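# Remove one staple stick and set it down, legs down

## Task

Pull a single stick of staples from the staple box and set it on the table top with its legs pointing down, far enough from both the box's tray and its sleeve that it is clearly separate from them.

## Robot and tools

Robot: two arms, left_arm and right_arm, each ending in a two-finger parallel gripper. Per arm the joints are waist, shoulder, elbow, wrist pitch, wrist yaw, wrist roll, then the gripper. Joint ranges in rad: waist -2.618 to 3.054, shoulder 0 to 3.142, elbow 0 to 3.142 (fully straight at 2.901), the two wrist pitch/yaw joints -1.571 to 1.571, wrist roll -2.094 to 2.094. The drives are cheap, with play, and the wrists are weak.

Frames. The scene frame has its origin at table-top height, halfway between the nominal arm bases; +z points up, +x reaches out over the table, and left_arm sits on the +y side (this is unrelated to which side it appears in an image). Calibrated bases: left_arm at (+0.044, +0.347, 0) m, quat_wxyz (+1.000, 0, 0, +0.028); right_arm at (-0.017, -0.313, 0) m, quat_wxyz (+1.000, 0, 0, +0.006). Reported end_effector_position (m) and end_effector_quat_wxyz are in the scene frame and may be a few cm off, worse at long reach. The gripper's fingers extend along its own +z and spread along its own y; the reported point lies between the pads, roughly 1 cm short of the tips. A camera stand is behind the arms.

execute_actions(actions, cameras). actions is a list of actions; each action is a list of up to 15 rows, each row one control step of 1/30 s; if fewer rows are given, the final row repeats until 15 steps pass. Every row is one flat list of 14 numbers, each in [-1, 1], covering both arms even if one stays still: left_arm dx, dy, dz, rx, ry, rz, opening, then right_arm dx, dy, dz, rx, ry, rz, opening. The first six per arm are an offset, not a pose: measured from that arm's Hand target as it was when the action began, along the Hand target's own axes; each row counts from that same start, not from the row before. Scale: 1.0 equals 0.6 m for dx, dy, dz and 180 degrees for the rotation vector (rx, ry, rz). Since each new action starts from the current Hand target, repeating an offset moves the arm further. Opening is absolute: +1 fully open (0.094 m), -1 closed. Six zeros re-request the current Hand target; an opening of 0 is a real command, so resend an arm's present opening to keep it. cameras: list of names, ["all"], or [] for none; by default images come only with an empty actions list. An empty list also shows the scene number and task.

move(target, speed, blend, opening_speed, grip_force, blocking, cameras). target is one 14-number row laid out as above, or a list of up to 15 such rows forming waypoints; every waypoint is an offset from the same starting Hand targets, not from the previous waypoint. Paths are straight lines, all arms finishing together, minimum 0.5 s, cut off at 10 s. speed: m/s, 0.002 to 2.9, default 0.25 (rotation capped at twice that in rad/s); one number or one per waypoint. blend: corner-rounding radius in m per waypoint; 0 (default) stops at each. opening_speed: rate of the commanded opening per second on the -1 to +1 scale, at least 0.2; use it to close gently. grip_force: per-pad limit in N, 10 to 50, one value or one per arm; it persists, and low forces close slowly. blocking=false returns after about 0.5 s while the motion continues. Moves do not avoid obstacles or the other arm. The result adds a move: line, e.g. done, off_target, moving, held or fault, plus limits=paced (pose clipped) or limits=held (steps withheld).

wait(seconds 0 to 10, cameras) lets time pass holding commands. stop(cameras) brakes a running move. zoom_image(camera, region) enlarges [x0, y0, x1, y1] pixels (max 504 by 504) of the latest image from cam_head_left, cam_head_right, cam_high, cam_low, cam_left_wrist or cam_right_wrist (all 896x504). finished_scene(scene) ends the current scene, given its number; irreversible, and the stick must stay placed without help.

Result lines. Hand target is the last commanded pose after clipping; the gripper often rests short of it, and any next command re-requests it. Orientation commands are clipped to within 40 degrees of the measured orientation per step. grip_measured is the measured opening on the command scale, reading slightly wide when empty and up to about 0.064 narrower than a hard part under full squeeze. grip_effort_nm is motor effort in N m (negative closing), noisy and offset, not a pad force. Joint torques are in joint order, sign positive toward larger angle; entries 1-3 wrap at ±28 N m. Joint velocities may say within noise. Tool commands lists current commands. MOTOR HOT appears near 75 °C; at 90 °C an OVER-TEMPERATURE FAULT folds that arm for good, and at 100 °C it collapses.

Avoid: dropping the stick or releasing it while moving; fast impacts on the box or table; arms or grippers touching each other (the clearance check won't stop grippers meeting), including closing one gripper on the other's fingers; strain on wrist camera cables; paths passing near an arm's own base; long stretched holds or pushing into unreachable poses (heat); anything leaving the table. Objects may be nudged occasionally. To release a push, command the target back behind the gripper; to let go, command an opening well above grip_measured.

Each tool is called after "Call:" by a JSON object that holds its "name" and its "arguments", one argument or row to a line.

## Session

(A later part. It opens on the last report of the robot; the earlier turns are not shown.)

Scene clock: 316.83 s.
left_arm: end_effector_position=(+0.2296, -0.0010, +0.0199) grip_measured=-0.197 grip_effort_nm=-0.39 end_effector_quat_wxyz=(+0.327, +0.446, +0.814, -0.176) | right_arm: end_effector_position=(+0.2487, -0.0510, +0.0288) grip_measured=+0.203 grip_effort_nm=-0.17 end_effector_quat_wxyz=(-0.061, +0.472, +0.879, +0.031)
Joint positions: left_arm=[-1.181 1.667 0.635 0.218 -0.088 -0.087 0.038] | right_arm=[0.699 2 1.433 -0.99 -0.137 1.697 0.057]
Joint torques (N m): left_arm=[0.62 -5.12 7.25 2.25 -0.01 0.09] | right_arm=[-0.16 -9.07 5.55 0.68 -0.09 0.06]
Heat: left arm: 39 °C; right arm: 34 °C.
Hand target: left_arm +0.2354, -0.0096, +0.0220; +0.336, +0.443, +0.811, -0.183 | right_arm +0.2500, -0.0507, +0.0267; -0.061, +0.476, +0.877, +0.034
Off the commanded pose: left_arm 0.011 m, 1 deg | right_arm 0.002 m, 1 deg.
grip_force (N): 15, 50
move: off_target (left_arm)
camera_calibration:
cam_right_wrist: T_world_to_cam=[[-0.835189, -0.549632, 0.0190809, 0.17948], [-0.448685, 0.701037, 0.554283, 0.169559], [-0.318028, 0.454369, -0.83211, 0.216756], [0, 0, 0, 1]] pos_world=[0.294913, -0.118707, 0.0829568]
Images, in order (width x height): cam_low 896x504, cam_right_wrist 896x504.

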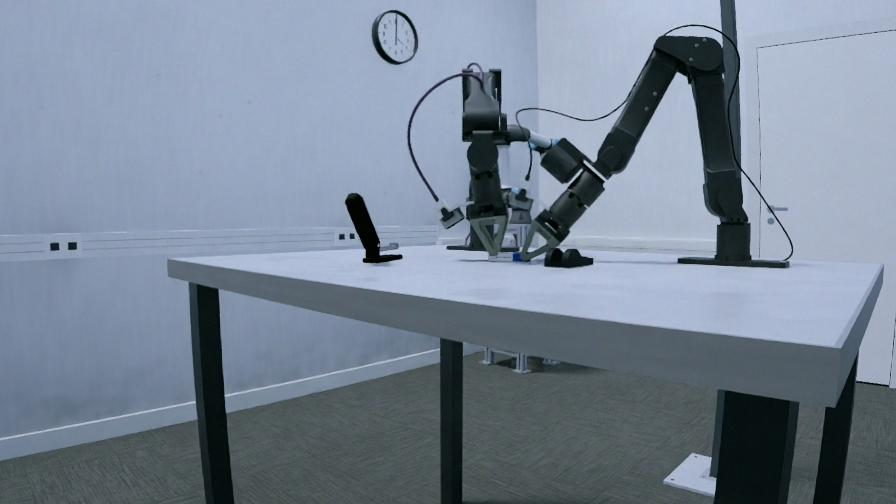

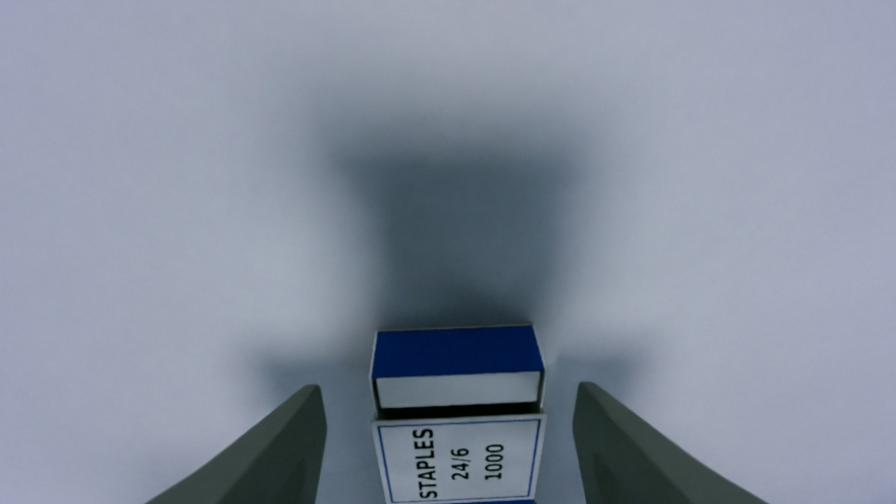

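Call:
{"name": "move", "arguments": {
  "target": [0, 0, 0, 0, 0, 0, -0.3, -0.0048, -0.0035, 0.0178, 0, 0, 0, 0.2],
  "speed": 0.05,
  "cameras": ["cam_right_wrist", "cam_low"]
}}

Call:
{"name": "zoom_image", "arguments": {
  "camera": "cam_low",
  "region": [440, 180, 620, 280]
}}

Scene clock: 328.53 s.
left_arm: end_effector_position=(+0.2296, -0.0010, +0.0199) grip_measured=-0.197 grip_effort_nm=-0.39 end_effector_quat_wxyz=(+0.327, +0.446, +0.814, -0.176) | right_arm: end_effector_position=(+0.2474, -0.0521, +0.0200) grip_measured=+0.203 grip_effort_nm=-0.17 end_effector_quat_wxyz=(-0.060, +0.472, +0.879, +0.034)
Joint positions: left_arm=[-1.181 1.667 0.635 0.218 -0.088 -0.087 0.038] | right_arm=[0.699 2 1.396 -0.947 -0.137 1.697 0.057]
Joint torques (N m): left_arm=[0.43 -5.08 7.21 2.21 0.02 0.04] | right_arm=[-0.47 -8.43 5.48 0.69 -0.09 0.02]
Heat: left arm: 40 °C; right arm: 34 °C.
Hand target: left_arm +0.2354, -0.0096, +0.0220; +0.336, +0.443, +0.811, -0.183 | right_arm +0.2490, -0.0529, +0.0158; -0.061, +0.476, +0.877, +0.034
Off the commanded pose: left_arm 0.011 m, 1 deg | right_arm 0.005 m, 1 deg.
grip_force (N): 15, 50
move: off_target (left_arm)
camera_calibration:
cam_right_wrist: T_world_to_cam=[[-0.835219, -0.549755, 0.0133626, 0.178094], [-0.451159, 0.698914, 0.554955, 0.175096], [-0.314429, 0.45748, -0.831773, 0.208842], [0, 0, 0, 1]] pos_world=[0.293409, -0.12001, 0.0741591]
Images, in order (width x height): cam_low 896x504, cam_right_wrist 896x504.

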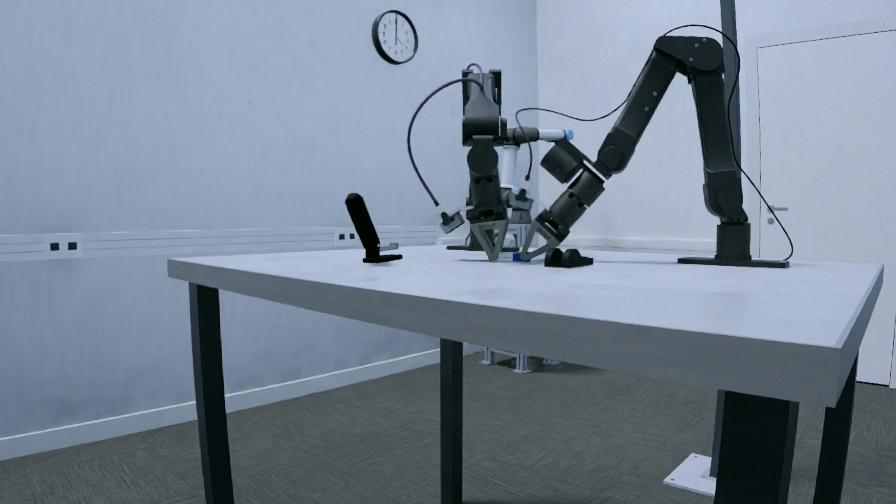

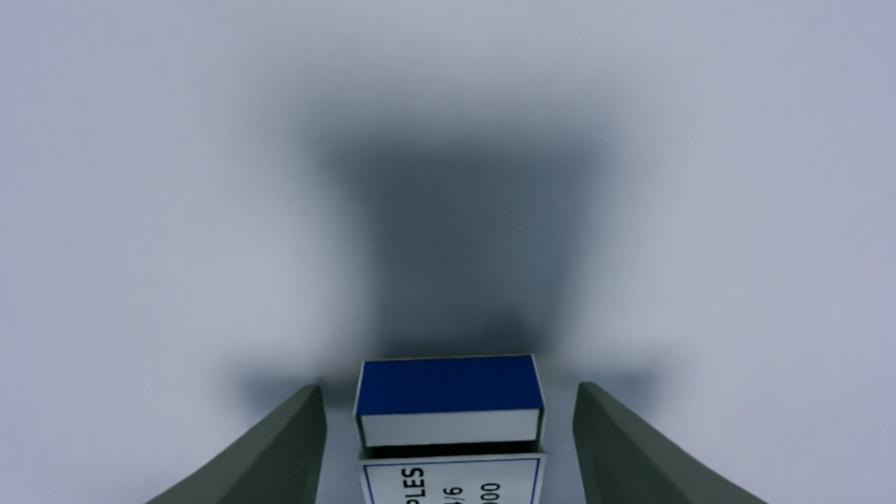

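Scaled by 2.800 from the camera's 896x504 image, which has a finer 1280x720 frame.

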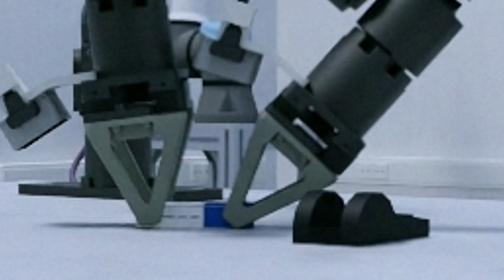

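Call:
{"name": "move", "arguments": {
  "target": [
    [0, 0, 0, 0, 0, 0, -0.3, -0.0093, -0.0008, 0.0003, 0, 0, 0, 0.2],
    [0, 0, 0, 0, 0, 0, -0.3, -0.0093, -0.0008, 0.0003, 0, 0, 0, -0.35]
  ],
  "speed": 0.05,
  "grip_force": [15, 15],
  "cameras": ["cam_right_wrist", "cam_low"]
}}

Call:
{"name": "zoom_image", "arguments": {
  "camera": "cam_low",
  "region": [440, 180, 620, 280]
}}

Scene clock: 345.80 s.
left_arm: end_effector_position=(+0.2296, -0.0010, +0.0199) grip_measured=-0.197 grip_effort_nm=-0.39 end_effector_quat_wxyz=(+0.327, +0.446, +0.814, -0.176) | right_arm: end_effector_position=(+0.2504, -0.0571, +0.0183) grip_measured=-0.202 grip_effort_nm=-0.37 end_effector_quat_wxyz=(-0.060, +0.476, +0.877, +0.033)
Joint positions: left_arm=[-1.181 1.667 0.635 0.218 -0.088 -0.087 0.038] | right_arm=[0.683 2 1.389 -0.943 -0.137 1.689 0.038]
Joint torques (N m): left_arm=[0.28 -4.97 7.28 2.22 0.03 0.1] | right_arm=[-0.34 -8.58 5.45 0.68 -0.08 -0.05]
Heat: left arm: 40 °C; right arm: 33 °C.
Hand target: left_arm +0.2354, -0.0096, +0.0220; +0.336, +0.443, +0.811, -0.183 | right_arm +0.2515, -0.0578, +0.0148; -0.061, +0.476, +0.877, +0.034
Off the commanded pose: left_arm 0.011 m, 1 deg | right_arm 0.004 m, 0 deg.
grip_force (N): 15, 15
move: off_target (left_arm)
camera_calibration:
cam_right_wrist: T_world_to_cam=[[-0.839873, -0.542577, 0.0149464, 0.179442], [-0.444523, 0.703371, 0.554679, 0.179491], [-0.311469, 0.459216, -0.83193, 0.209994], [0, 0, 0, 1]] pos_world=[0.295903, -0.12532, 0.0724586]
Images, in order (width x height): cam_low 896x504, cam_right_wrist 896x504.

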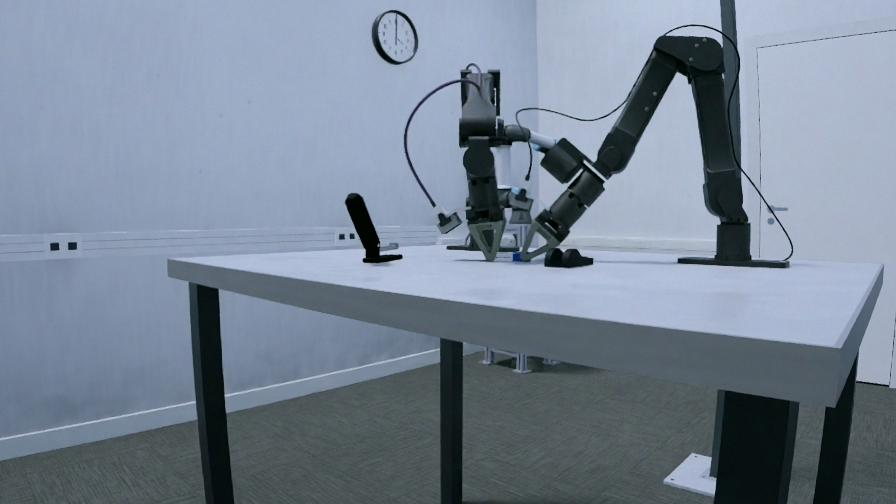

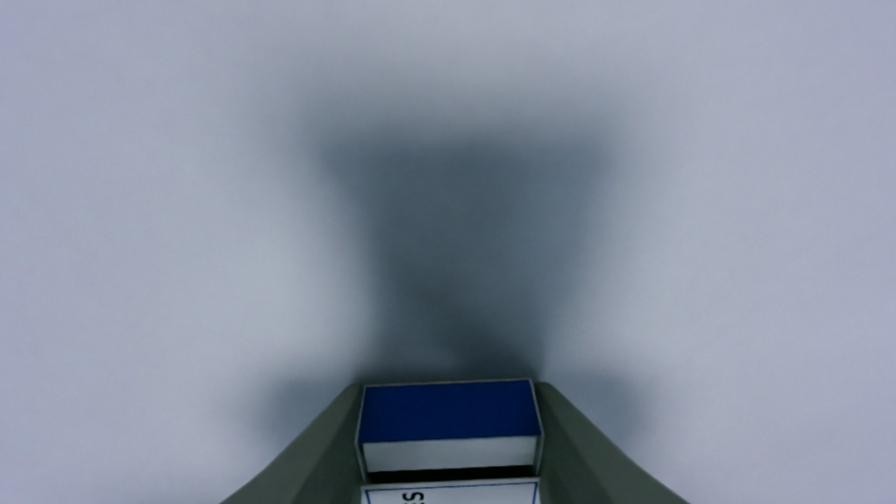

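Scaled by 2.800 from the camera's 896x504 image, which has a finer 1280x720 frame.

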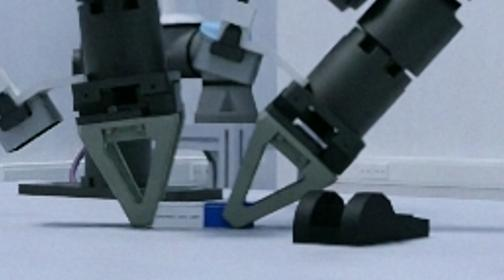

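Call:
{"name": "move", "arguments": {
  "target": [0, 0, 0, 0, 0, 0, -0.3, -0.0330, 0.0006, -0.0046, 0, 0, 0, -0.35],
  "speed": 0.05,
  "cameras": ["cam_right_wrist", "cam_left_wrist"]
}}

Scene clock: 350.73 s.
left_arm: end_effector_position=(+0.2315, -0.0040, +0.0234) grip_measured=-0.200 grip_effort_nm=-0.39 end_effector_quat_wxyz=(+0.334, +0.443, +0.812, -0.182) | right_arm: end_effector_position=(+0.2584, -0.0644, +0.0192) grip_measured=-0.205 grip_effort_nm=-0.40 end_effector_quat_wxyz=(-0.073, +0.474, +0.876, +0.043)
Joint positions: left_arm=[-1.18 1.667 0.635 0.239 -0.088 -0.087 0.038] | right_arm=[0.639 2 1.389 -0.941 -0.168 1.644 0.037]
Joint torques (N m): left_arm=[0.28 -5.15 7.34 2.07 0.01 0.06] | right_arm=[-1.42 -8.84 5.09 0.57 0.2 -0.13]
Heat: left arm: 40 °C; right arm: 33 °C.
Hand target: left_arm +0.2354, -0.0095, +0.0219; +0.336, +0.443, +0.811, -0.183 | right_arm +0.2628, -0.0744, +0.0148; -0.061, +0.476, +0.877, +0.034
Off the commanded pose: left_arm 0.007 m, 0 deg | right_arm 0.012 m, 2 deg.
grip_force (N): 15, 15
move: off_target (right_arm)
camera_calibration:
cam_left_wrist: T_world_to_cam=[[-0.848444, -0.529216, -0.0085861, 0.194362], [-0.497029, 0.802208, -0.330794, 0.164424], [0.181949, -0.276392, -0.943664, 0.0699082], [0, 0, 0, 1]] pos_world=[0.233909, -0.00972023, 0.122029]
cam_right_wrist: T_world_to_cam=[[-0.839083, -0.543924, 0.00928259, 0.181976], [-0.438562, 0.686444, 0.58005, 0.184655], [-0.321875, 0.482639, -0.814528, 0.22039], [0, 0, 0, 1]] pos_world=[0.304614, -0.134143, 0.070716]
Images, in order (width x height): cam_left_wrist 896x504, cam_right_wrist 896x504.

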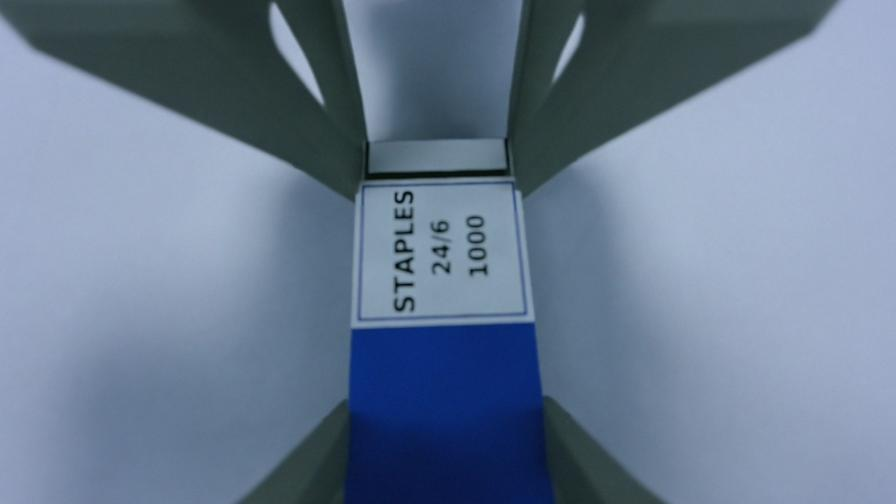

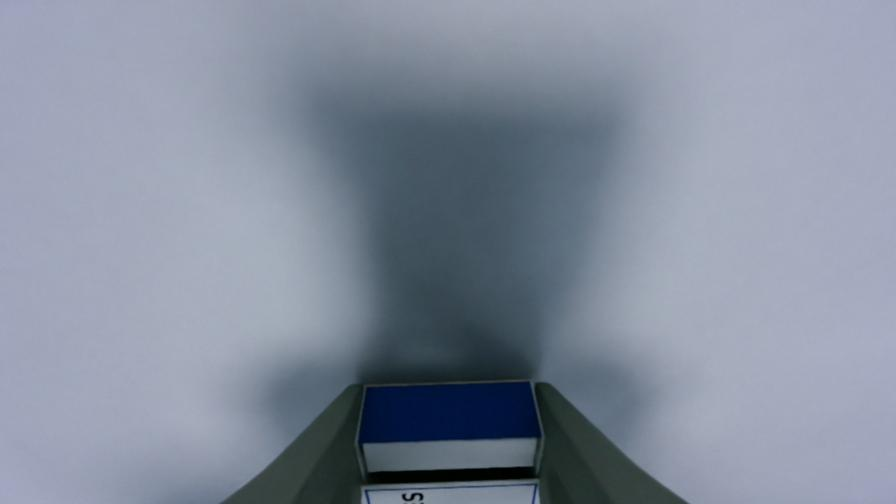

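Call:
{"name": "move", "arguments": {
  "target": [
    [0, 0, 0, 0, 0, 0, -0.3, 0.0165, -0.0003, 0.0023, 0, 0, 0, -0.35],
    [0, 0, 0, 0, 0, 0, -0.3, 0.0165, -0.0003, 0.0023, 0, 0, 0, 0.05],
    [0, 0, 0, 0, 0, 0, -0.3, 0.0037, 0, 0.0038, 0, 0, 0, 0.05],
    [0, 0, 0, 0, 0, 0, -0.3, 0.0037, 0, 0.0038, 0, 0, 0, -0.35]
  ],
  "speed": 0.05,
  "cameras": ["cam_right_wrist", "cam_left_wrist", "cam_low"]
}}

Call:
{"name": "zoom_image", "arguments": {
  "camera": "cam_low",
  "region": [440, 180, 620, 280]
}}

Scene clock: 372.90 s.
left_arm: end_effector_position=(+0.2314, -0.0038, +0.0223) grip_measured=-0.200 grip_effort_nm=-0.39 end_effector_quat_wxyz=(+0.333, +0.444, +0.812, -0.181) | right_arm: end_effector_position=(+0.2593, -0.0684, +0.0174) grip_measured=-0.213 grip_effort_nm=-0.38 end_effector_quat_wxyz=(-0.067, +0.476, +0.876, +0.038)
Joint positions: left_arm=[-1.18 1.67 0.635 0.239 -0.088 -0.087 0.038] | right_arm=[0.636 2 1.383 -0.94 -0.154 1.643 0.037]
Joint torques (N m): left_arm=[0.46 -5.35 7.34 2.06 0.03 0.04] | right_arm=[-0.39 -8.62 5.22 0.64 0.08 -0.08]
Heat: left arm: 39 °C; right arm: 33 °C.
Hand target: left_arm +0.2355, -0.0095, +0.0219; +0.336, +0.443, +0.811, -0.183 | right_arm +0.2614, -0.0724, +0.0128; -0.061, +0.476, +0.877, +0.033
Off the commanded pose: left_arm 0.007 m, 0 deg | right_arm 0.006 m, 1 deg.
grip_force (N): 15, 15
move: done
camera_calibration:
cam_left_wrist: T_world_to_cam=[[-0.848441, -0.529216, -0.00881077, 0.194378], [-0.497508, 0.803067, -0.327977, 0.163811], [0.180647, -0.273886, -0.944644, 0.0692226], [0, 0, 0, 1]] pos_world=[0.233911, -0.00972376, 0.12083]
cam_right_wrist: T_world_to_cam=[[-0.840503, -0.541653, 0.0129209, 0.181126], [-0.439552, 0.695624, 0.568244, 0.189973], [-0.316779, 0.471931, -0.822759, 0.219295], [0, 0, 0, 1]] pos_world=[0.305207, -0.137534, 0.0701355]
Images, in order (width x height): cam_low 896x504, cam_left_wrist 896x504, cam_right_wrist 896x504.

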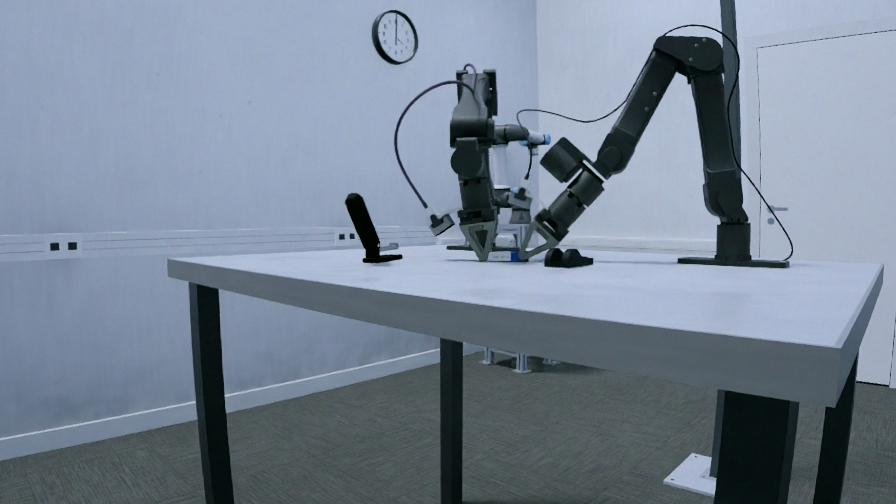

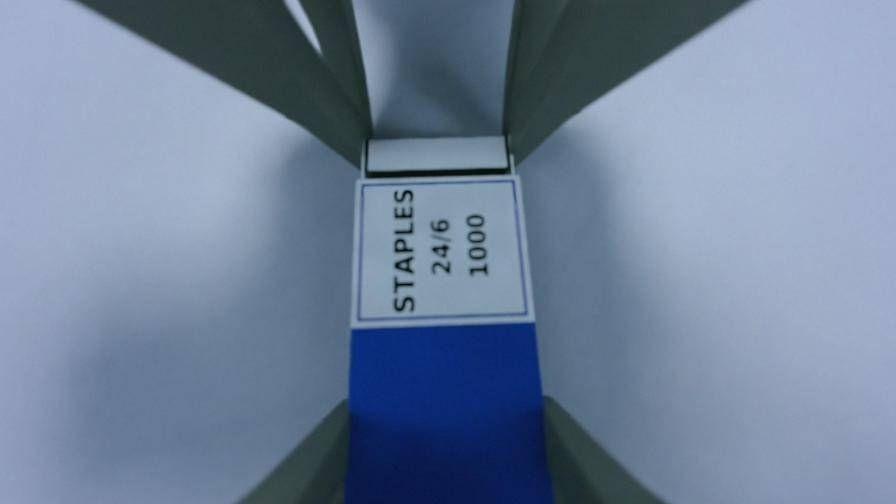

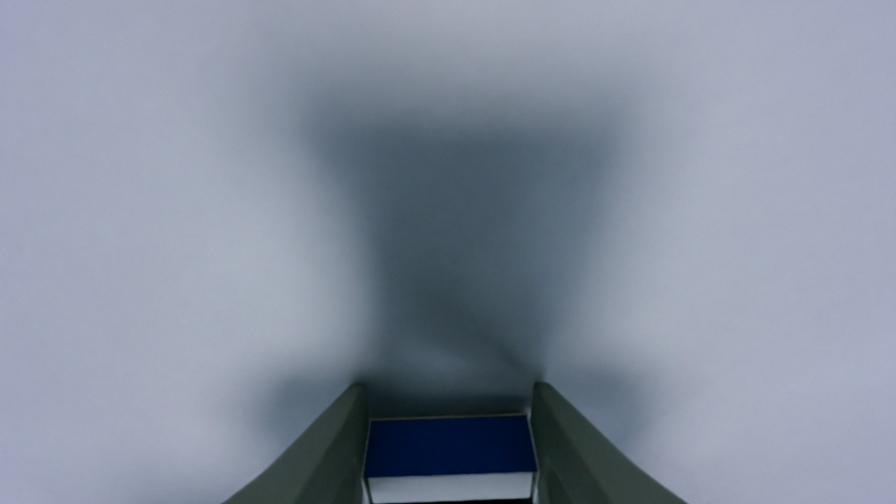

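Scaled by 2.800 from the camera's 896x504 image, which has a finer 1280x720 frame.

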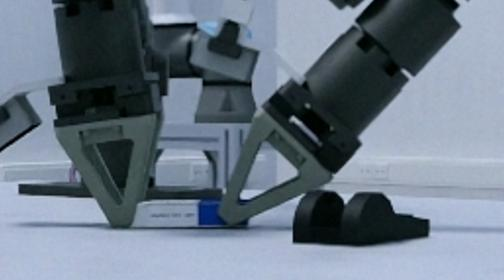

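Call:
{"name": "move", "arguments": {
  "target": [0, 0, 0, 0, 0, 0, -0.3, -0.0413, 0.0008, -0.0058, 0, 0, 0, -0.35],
  "speed": 0.05,
  "cameras": ["cam_right_wrist", "cam_left_wrist"]
}}

Scene clock: 376.90 s.
left_arm: end_effector_position=(+0.2314, -0.0038, +0.0223) grip_measured=-0.200 grip_effort_nm=-0.39 end_effector_quat_wxyz=(+0.333, +0.444, +0.812, -0.181) | right_arm: end_effector_position=(+0.2748, -0.0879, +0.0171) grip_measured=-0.214 grip_effort_nm=-0.40 end_effector_quat_wxyz=(-0.065, +0.476, +0.876, +0.042)
Joint positions: left_arm=[-1.18 1.67 0.635 0.239 -0.088 -0.087 0.038] | right_arm=[0.568 2 1.381 -0.94 -0.154 1.575 0.037]
Joint torques (N m): left_arm=[0.5 -5.2 7.1 2.02 0.05 0.05] | right_arm=[-0.49 -8.57 5.49 0.53 0.06 -0.07]
Heat: left arm: 39 °C; right arm: 33 °C.
Hand target: left_arm +0.2355, -0.0095, +0.0219; +0.336, +0.443, +0.811, -0.183 | right_arm +0.2754, -0.0931, +0.0128; -0.061, +0.476, +0.877, +0.033
Off the commanded pose: left_arm 0.007 m, 0 deg | right_arm 0.007 m, 1 deg.
grip_force (N): 15, 15
move: done
camera_calibration:
cam_left_wrist: T_world_to_cam=[[-0.848441, -0.529216, -0.00881077, 0.194378], [-0.497508, 0.803067, -0.327977, 0.163811], [0.180647, -0.273886, -0.944644, 0.0692226], [0, 0, 0, 1]] pos_world=[0.233911, -0.00972376, 0.12083]
cam_right_wrist: T_world_to_cam=[[-0.841025, -0.540981, 0.00405524, 0.183896], [-0.443251, 0.69335, 0.568149, 0.21134], [-0.31017, 0.47603, -0.822915, 0.231688], [0, 0, 0, 1]] pos_world=[0.3202, -0.157339, 0.0698409]
Images, in order (width x height): cam_left_wrist 896x504, cam_right_wrist 896x504.

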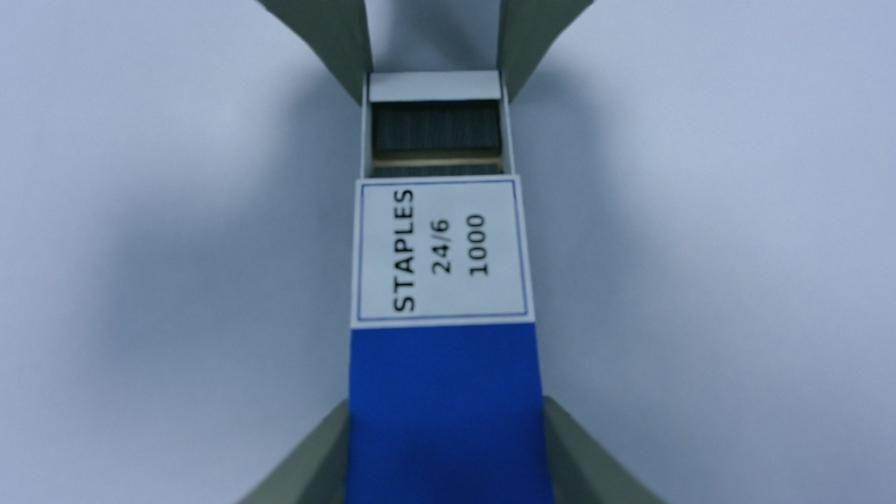

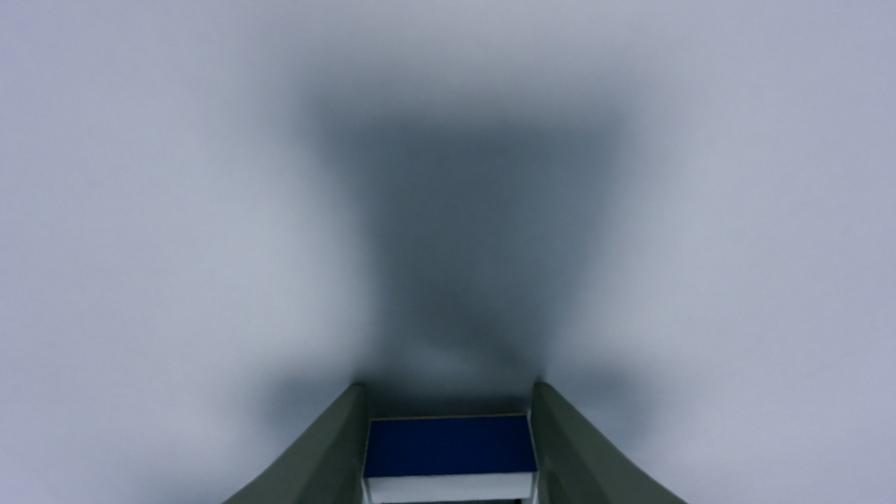

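Call:
{"name": "zoom_image", "arguments": {
  "camera": "cam_left_wrist",
  "region": [340, 60, 540, 190]
}}

Scaled by 2.520 from the camera's 896x504 image, which has a finer 1280x720 frame.

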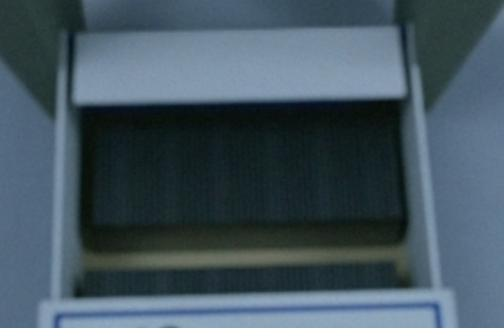

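Call:
{"name": "move", "arguments": {
  "target": [0, 0, 0, 0, 0, 0, -0.3, -0.0363, 0.0008, -0.0052, 0, 0, 0, -0.35],
  "speed": 0.05,
  "cameras": ["cam_left_wrist", "cam_low"]
}}

Call:
{"name": "zoom_image", "arguments": {
  "camera": "cam_left_wrist",
  "region": [340, 0, 540, 190]
}}

Scene clock: 384.50 s.
left_arm: end_effector_position=(+0.2314, -0.0038, +0.0223) grip_measured=-0.200 grip_effort_nm=-0.39 end_effector_quat_wxyz=(+0.333, +0.444, +0.812, -0.181) | right_arm: end_effector_position=(+0.2873, -0.1052, +0.0168) grip_measured=-0.214 grip_effort_nm=-0.41 end_effector_quat_wxyz=(-0.063, +0.475, +0.877, +0.045)
Joint positions: left_arm=[-1.18 1.67 0.635 0.239 -0.088 -0.087 0.038] | right_arm=[0.51 2.001 1.381 -0.94 -0.155 1.515 0.037]
Joint torques (N m): left_arm=[0.43 -5.29 7.41 2.03 0 0.04] | right_arm=[-0.69 -8.13 6.16 0.4 0.07 -0.08]
Heat: left arm: 39 °C; right arm: 33 °C.
Hand target: left_arm +0.2355, -0.0095, +0.0219; +0.336, +0.443, +0.811, -0.183 | right_arm +0.2878, -0.1113, +0.0130; -0.061, +0.476, +0.877, +0.033
Off the commanded pose: left_arm 0.007 m, 0 deg | right_arm 0.007 m, 1 deg.
grip_force (N): 15, 15
move: done
camera_calibration:
cam_left_wrist: T_world_to_cam=[[-0.848441, -0.529216, -0.00881077, 0.194378], [-0.497508, 0.803067, -0.327977, 0.163811], [0.180647, -0.273886, -0.944644, 0.0692226], [0, 0, 0, 1]] pos_world=[0.233911, -0.00972376, 0.12083]
Images, in order (width x height): cam_low 896x504, cam_left_wrist 896x504.

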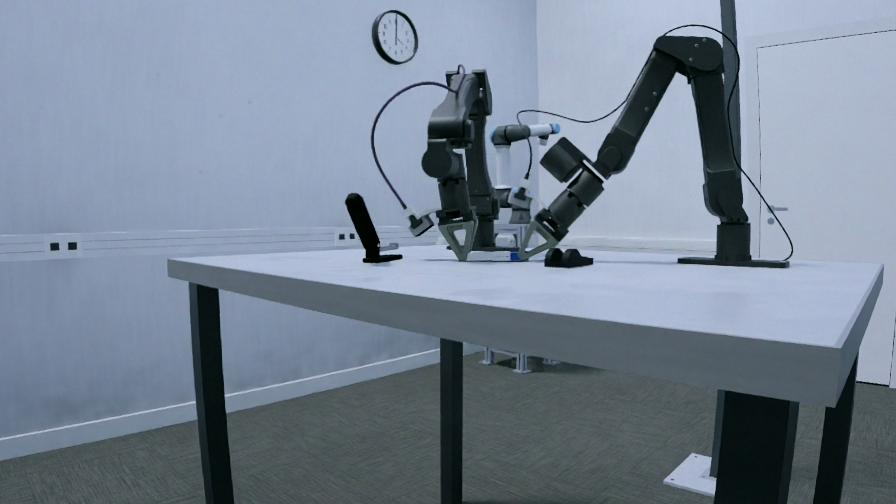

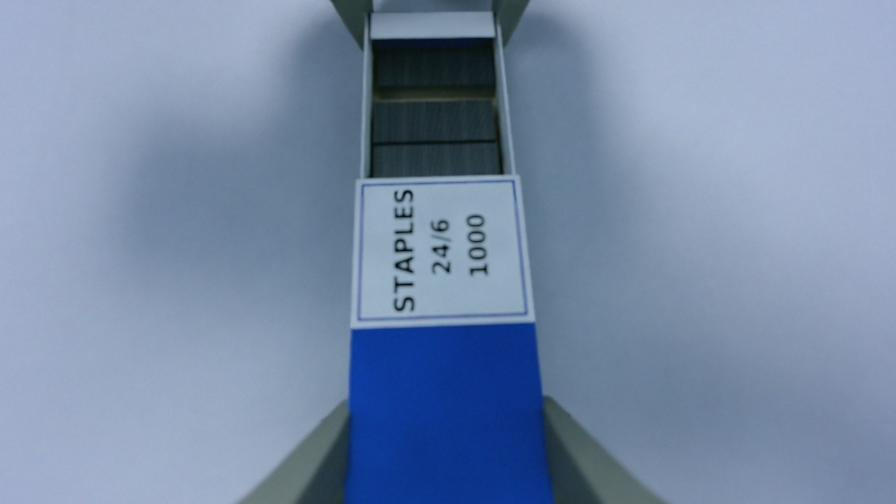

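Scaled by 2.520 from the camera's 896x504 image, which has a finer 1280x720 frame.

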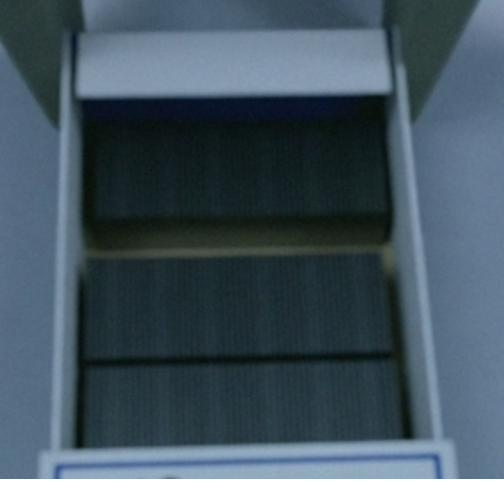

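Call:
{"name": "move", "arguments": {
  "target": [
    [0, 0, 0, 0, 0, 0, -0.3, 0.0083, 0, -0.0, 0, 0, 0, 0.1],
    [0, 0, 0, 0, 0, 0, -0.3, -0.0122, 0.0007, -0.153, 0, 0, 0, 0.1]
  ],
  "speed": 0.12,
  "cameras": ["cam_right_wrist", "cam_left_wrist"]
}}

Call:
{"name": "zoom_image", "arguments": {
  "camera": "cam_right_wrist",
  "region": [380, 240, 540, 400]
}}

Scene clock: 399.73 s.
left_arm: end_effector_position=(+0.2313, -0.0038, +0.0223) grip_measured=-0.201 grip_effort_nm=-0.39 end_effector_quat_wxyz=(+0.333, +0.444, +0.812, -0.181) | right_arm: end_effector_position=(+0.2947, -0.1261, +0.0866) grip_measured=+0.097 grip_effort_nm=0.13 end_effector_quat_wxyz=(-0.077, +0.478, +0.875, +0.023)
Joint positions: left_arm=[-1.18 1.67 0.635 0.239 -0.088 -0.087 0.038] | right_arm=[0.451 1.976 1.63 -1.276 -0.153 1.459 0.052]
Joint torques (N m): left_arm=[0.5 -5.23 7.35 2.02 0.02 0.05] | right_arm=[-0.14 -11.71 8.32 0.2 0.06 -0.07]
Heat: left arm: 39 °C; right arm: 32 °C.
Hand target: left_arm +0.2354, -0.0095, +0.0219; +0.336, +0.443, +0.811, -0.183 | right_arm +0.2990, -0.1278, +0.1028; -0.061, +0.476, +0.877, +0.034
Off the commanded pose: left_arm 0.007 m, 0 deg | right_arm 0.017 m, 2 deg.
grip_force (N): 15, 15
move: off_target (right_arm)
camera_calibration:
cam_left_wrist: T_world_to_cam=[[-0.848568, -0.529018, -0.00856922, 0.194381], [-0.497399, 0.803161, -0.327912, 0.163778], [0.180354, -0.273993, -0.944669, 0.0692933], [0, 0, 0, 1]] pos_world=[0.233911, -0.00972356, 0.12083]
cam_right_wrist: T_world_to_cam=[[-0.841078, -0.538688, 0.0490275, 0.176037], [-0.419379, 0.706661, 0.569869, 0.201516], [-0.341628, 0.458743, -0.820271, 0.320111], [0, 0, 0, 1]] pos_world=[0.341931, -0.194424, 0.139109]
Images, in order (width x height): cam_left_wrist 896x504, cam_right_wrist 896x504.

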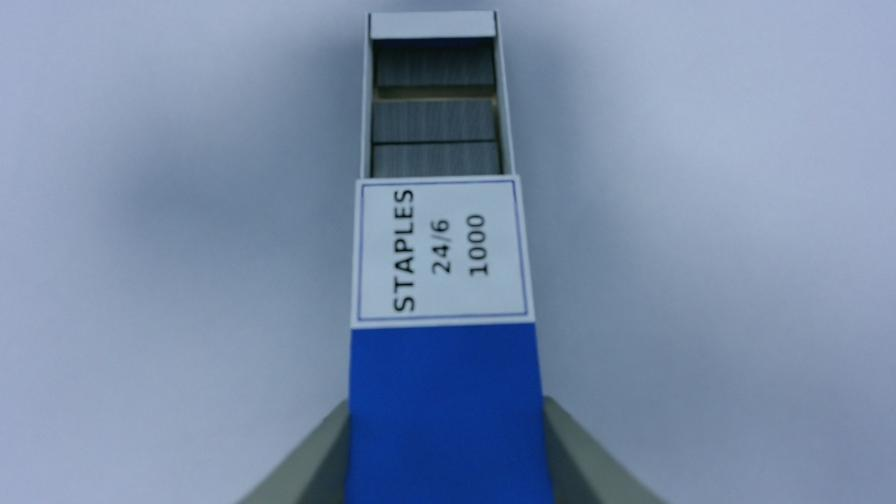

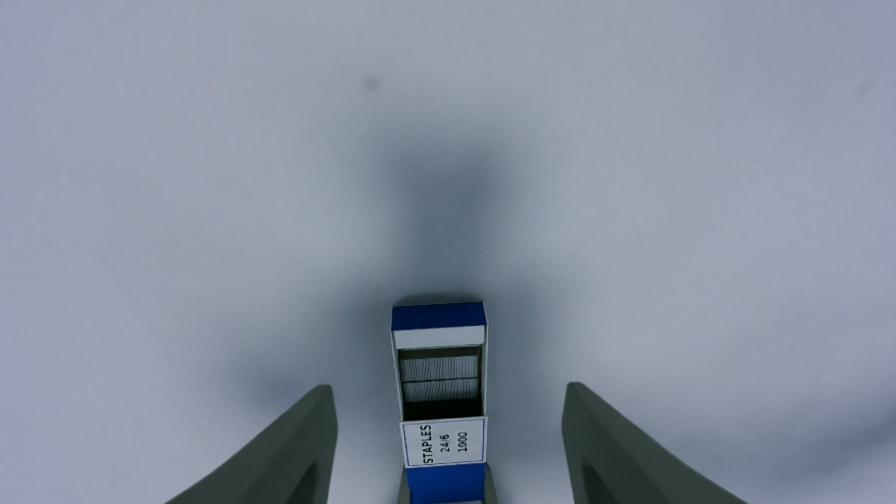

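Scaled by 3.150 from the camera's 896x504 image, which has a finer 1280x720 frame.

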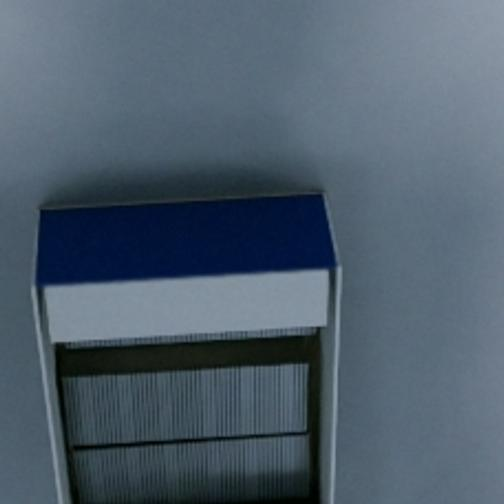

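Call:
{"name": "zoom_image", "arguments": {
  "camera": "cam_right_wrist",
  "region": [385, 320, 505, 440]
}}

Scaled by 4.200 from the camera's 896x504 image, which has a finer 1280x720 frame.

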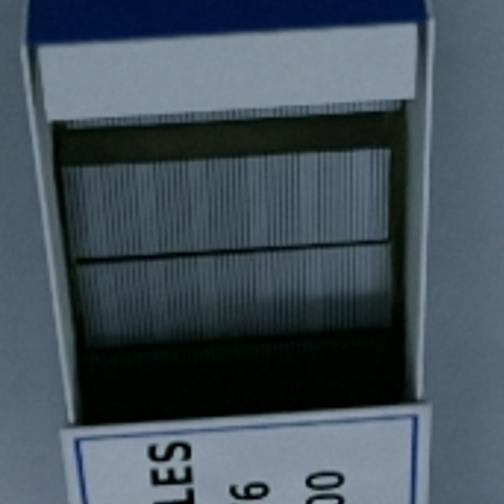

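Call:
{"name": "move", "arguments": {
  "target": [
    [0, 0, 0, 0, 0, 0, 0.3, 0, 0, 0, 0, 0, 0, 0.1],
    [0, 0, -0.2, 0, 0, 0, 0.3, 0.0428, -0.0635, -0.0398, -0.08, -0.1365, -0.5387, 0.1],
    [0, 0, -0.2, 0, 0, 0, 0.3, 0.0760, -0.0608, 0.0828, -0.08, -0.1365, -0.5387, 0.1]
  ],
  "speed": 0.2,
  "cameras": ["cam_right_wrist", "cam_left_wrist"]
}}

Call:
{"name": "zoom_image", "arguments": {
  "camera": "cam_right_wrist",
  "region": [300, 100, 600, 400]
}}

Scene clock: 454.97 s.
left_arm: end_effector_position=(+0.1930, +0.0538, +0.1087) grip_measured=+0.298 grip_effort_nm=0.09 end_effector_quat_wxyz=(+0.343, +0.443, +0.806, -0.190) | right_arm: end_effector_position=(+0.2335, -0.1085, +0.0582) grip_measured=+0.097 grip_effort_nm=0.13 end_effector_quat_wxyz=(+0.187, -0.338, +0.920, +0.072)
Joint positions: left_arm=[-1.223 1.135 0.592 -0.229 -0.112 -0.113 0.061] | right_arm=[0.66 1.458 0.843 -0.553 -0.018 -0.029 0.052]
Joint torques (N m): left_arm=[-0.61 -5.14 6.5 1.49 -0.15 -0.06] | right_arm=[0.34 -4.68 6.35 1.7 0.09 0.05]
Heat: left arm: 38 °C; right arm: 37 °C.
Hand target: left_arm +0.1895, +0.0617, +0.1069; +0.336, +0.443, +0.811, -0.183 | right_arm +0.2401, -0.1041, +0.0599; +0.203, -0.334, +0.918, +0.073
Off the commanded pose: left_arm 0.009 m, 1 deg | right_arm 0.008 m, 2 deg.
grip_force (N): 15, 15
move: done
camera_calibration:
cam_left_wrist: T_world_to_cam=[[-0.852182, -0.523233, -0.00371267, 0.192948], [-0.488229, 0.797684, -0.354023, 0.128098], [0.188198, -0.299879, -0.935229, 0.172534], [0, 0, 0, 1]] pos_world=[0.194497, 0.0505146, 0.207425]
cam_right_wrist: T_world_to_cam=[[0.639848, -0.768478, 0.00607736, -0.23276], [-0.767833, -0.638941, 0.0467782, 0.145521], [-0.032065, -0.0345973, -0.998887, 0.152364], [0, 0, 0, 1]] pos_world=[0.265553, -0.0806202, 0.146802]
Images, in order (width x height): cam_left_wrist 896x504, cam_right_wrist 896x504.

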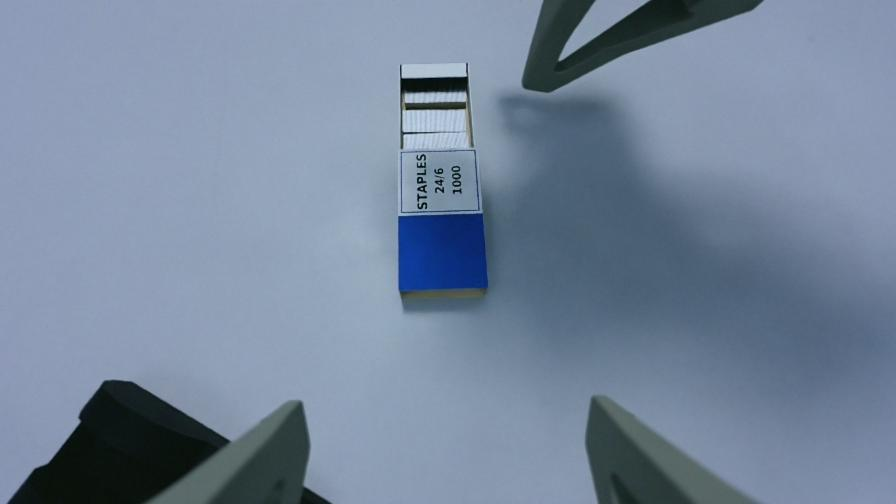

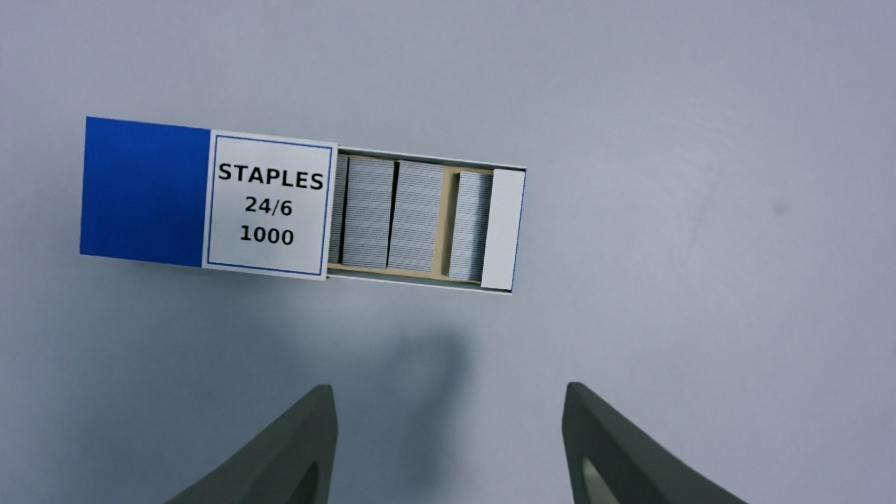

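Scaled by 1.680 from the camera's 896x504 image, which has a finer 1280x720 frame.

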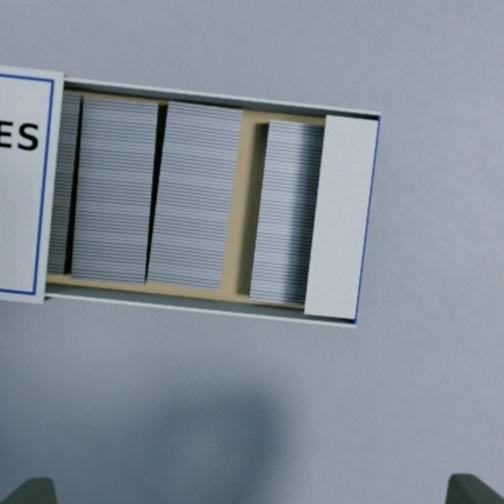

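Call:
{"name": "zoom_image", "arguments": {
  "camera": "cam_left_wrist",
  "region": [500, 0, 780, 110]
}}

Call:
{"name": "zoom_image", "arguments": {
  "camera": "cam_right_wrist",
  "region": [320, 140, 540, 300]
}}

Call:
{"name": "execute_actions", "arguments": {
  "actions": [],
  "cameras": ["cam_low", "cam_high"]
}}

Call:
{"name": "zoom_image", "arguments": {
  "camera": "cam_low",
  "region": [440, 180, 560, 280]
}}

Call:
{"name": "zoom_image", "arguments": {
  "camera": "cam_high",
  "region": [340, 130, 460, 230]
}}

Scaled by 1.800 from the camera's 896x504 image, which has a finer 1280x720 frame.

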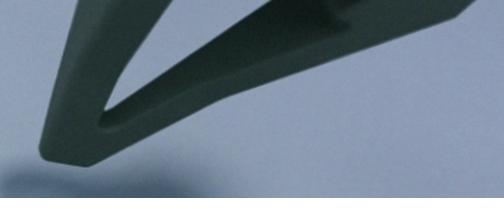

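Scaled by 2.291 from the camera's 896x504 image, which has a finer 1280x720 frame.

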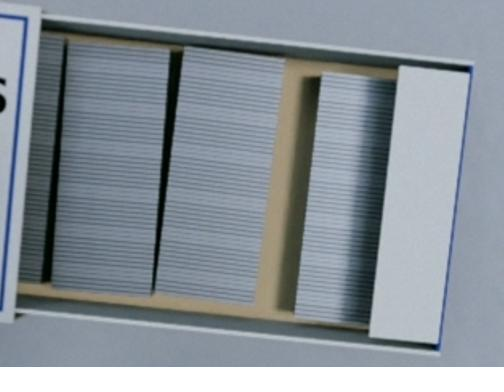

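Scene clock: 487.00 s.
left_arm: end_effector_position=(+0.1930, +0.0538, +0.1087) grip_measured=+0.298 grip_effort_nm=0.10 end_effector_quat_wxyz=(+0.343, +0.443, +0.806, -0.190) | right_arm: end_effector_position=(+0.2336, -0.1085, +0.0582) grip_measured=+0.097 grip_effort_nm=0.12 end_effector_quat_wxyz=(+0.187, -0.338, +0.920, +0.072)
Joint positions: left_arm=[-1.223 1.135 0.592 -0.229 -0.112 -0.113 0.061] | right_arm=[0.66 1.458 0.843 -0.553 -0.018 -0.029 0.052]
Joint velocities: within noise
Joint torques (N m): left_arm=[-0.57 -5.24 6.61 1.49 -0.13 -0.06] | right_arm=[0.35 -4.66 6.38 1.69 0.07 0.07]
Heat: left arm: 36 °C; right arm: 31 °C.
Hand target: left_arm +0.1895, +0.0617, +0.1069; +0.336, +0.443, +0.811, -0.183 | right_arm +0.2400, -0.1040, +0.0599; +0.203, -0.334, +0.918, +0.074
Tool commands: left_gripper/opening=+0.3 right_gripper/opening=+0.1
Off the commanded pose: left_arm 0.009 m, 1 deg | right_arm 0.008 m, 2 deg.
grip_force (N): 15, 15
Images, in order (width x height): cam_high 896x504, cam_low 896x504.

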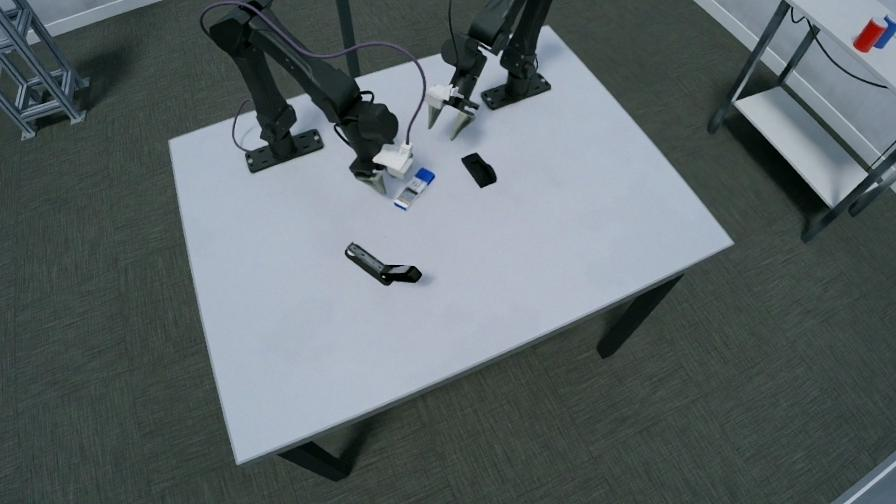

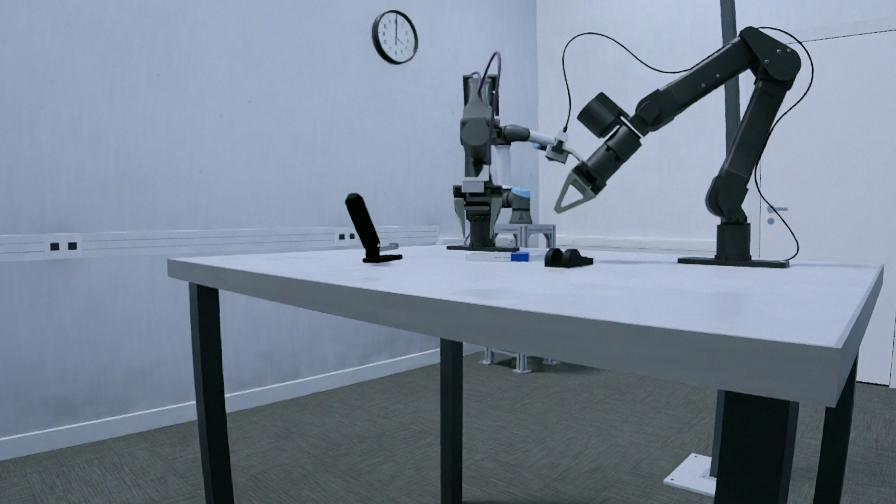

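Scaled by 4.200 from the camera's 896x504 image, which has a finer 1280x720 frame.

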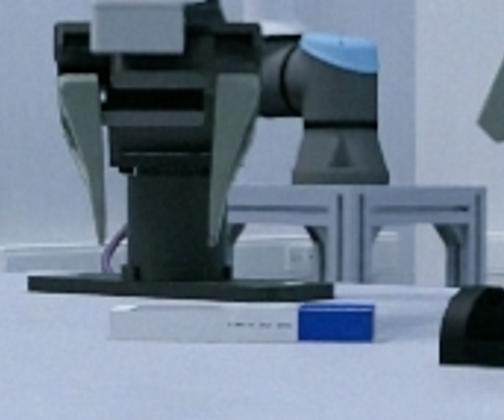

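Scaled by 4.200 from the camera's 896x504 image, which has a finer 1280x720 frame.

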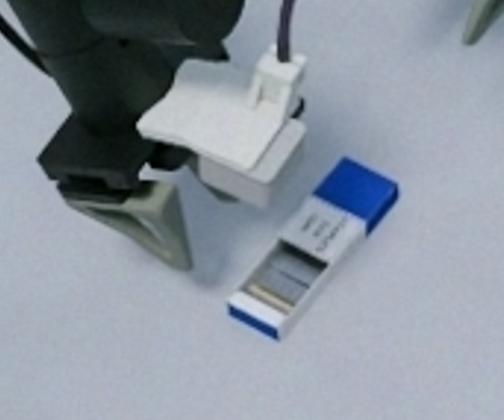

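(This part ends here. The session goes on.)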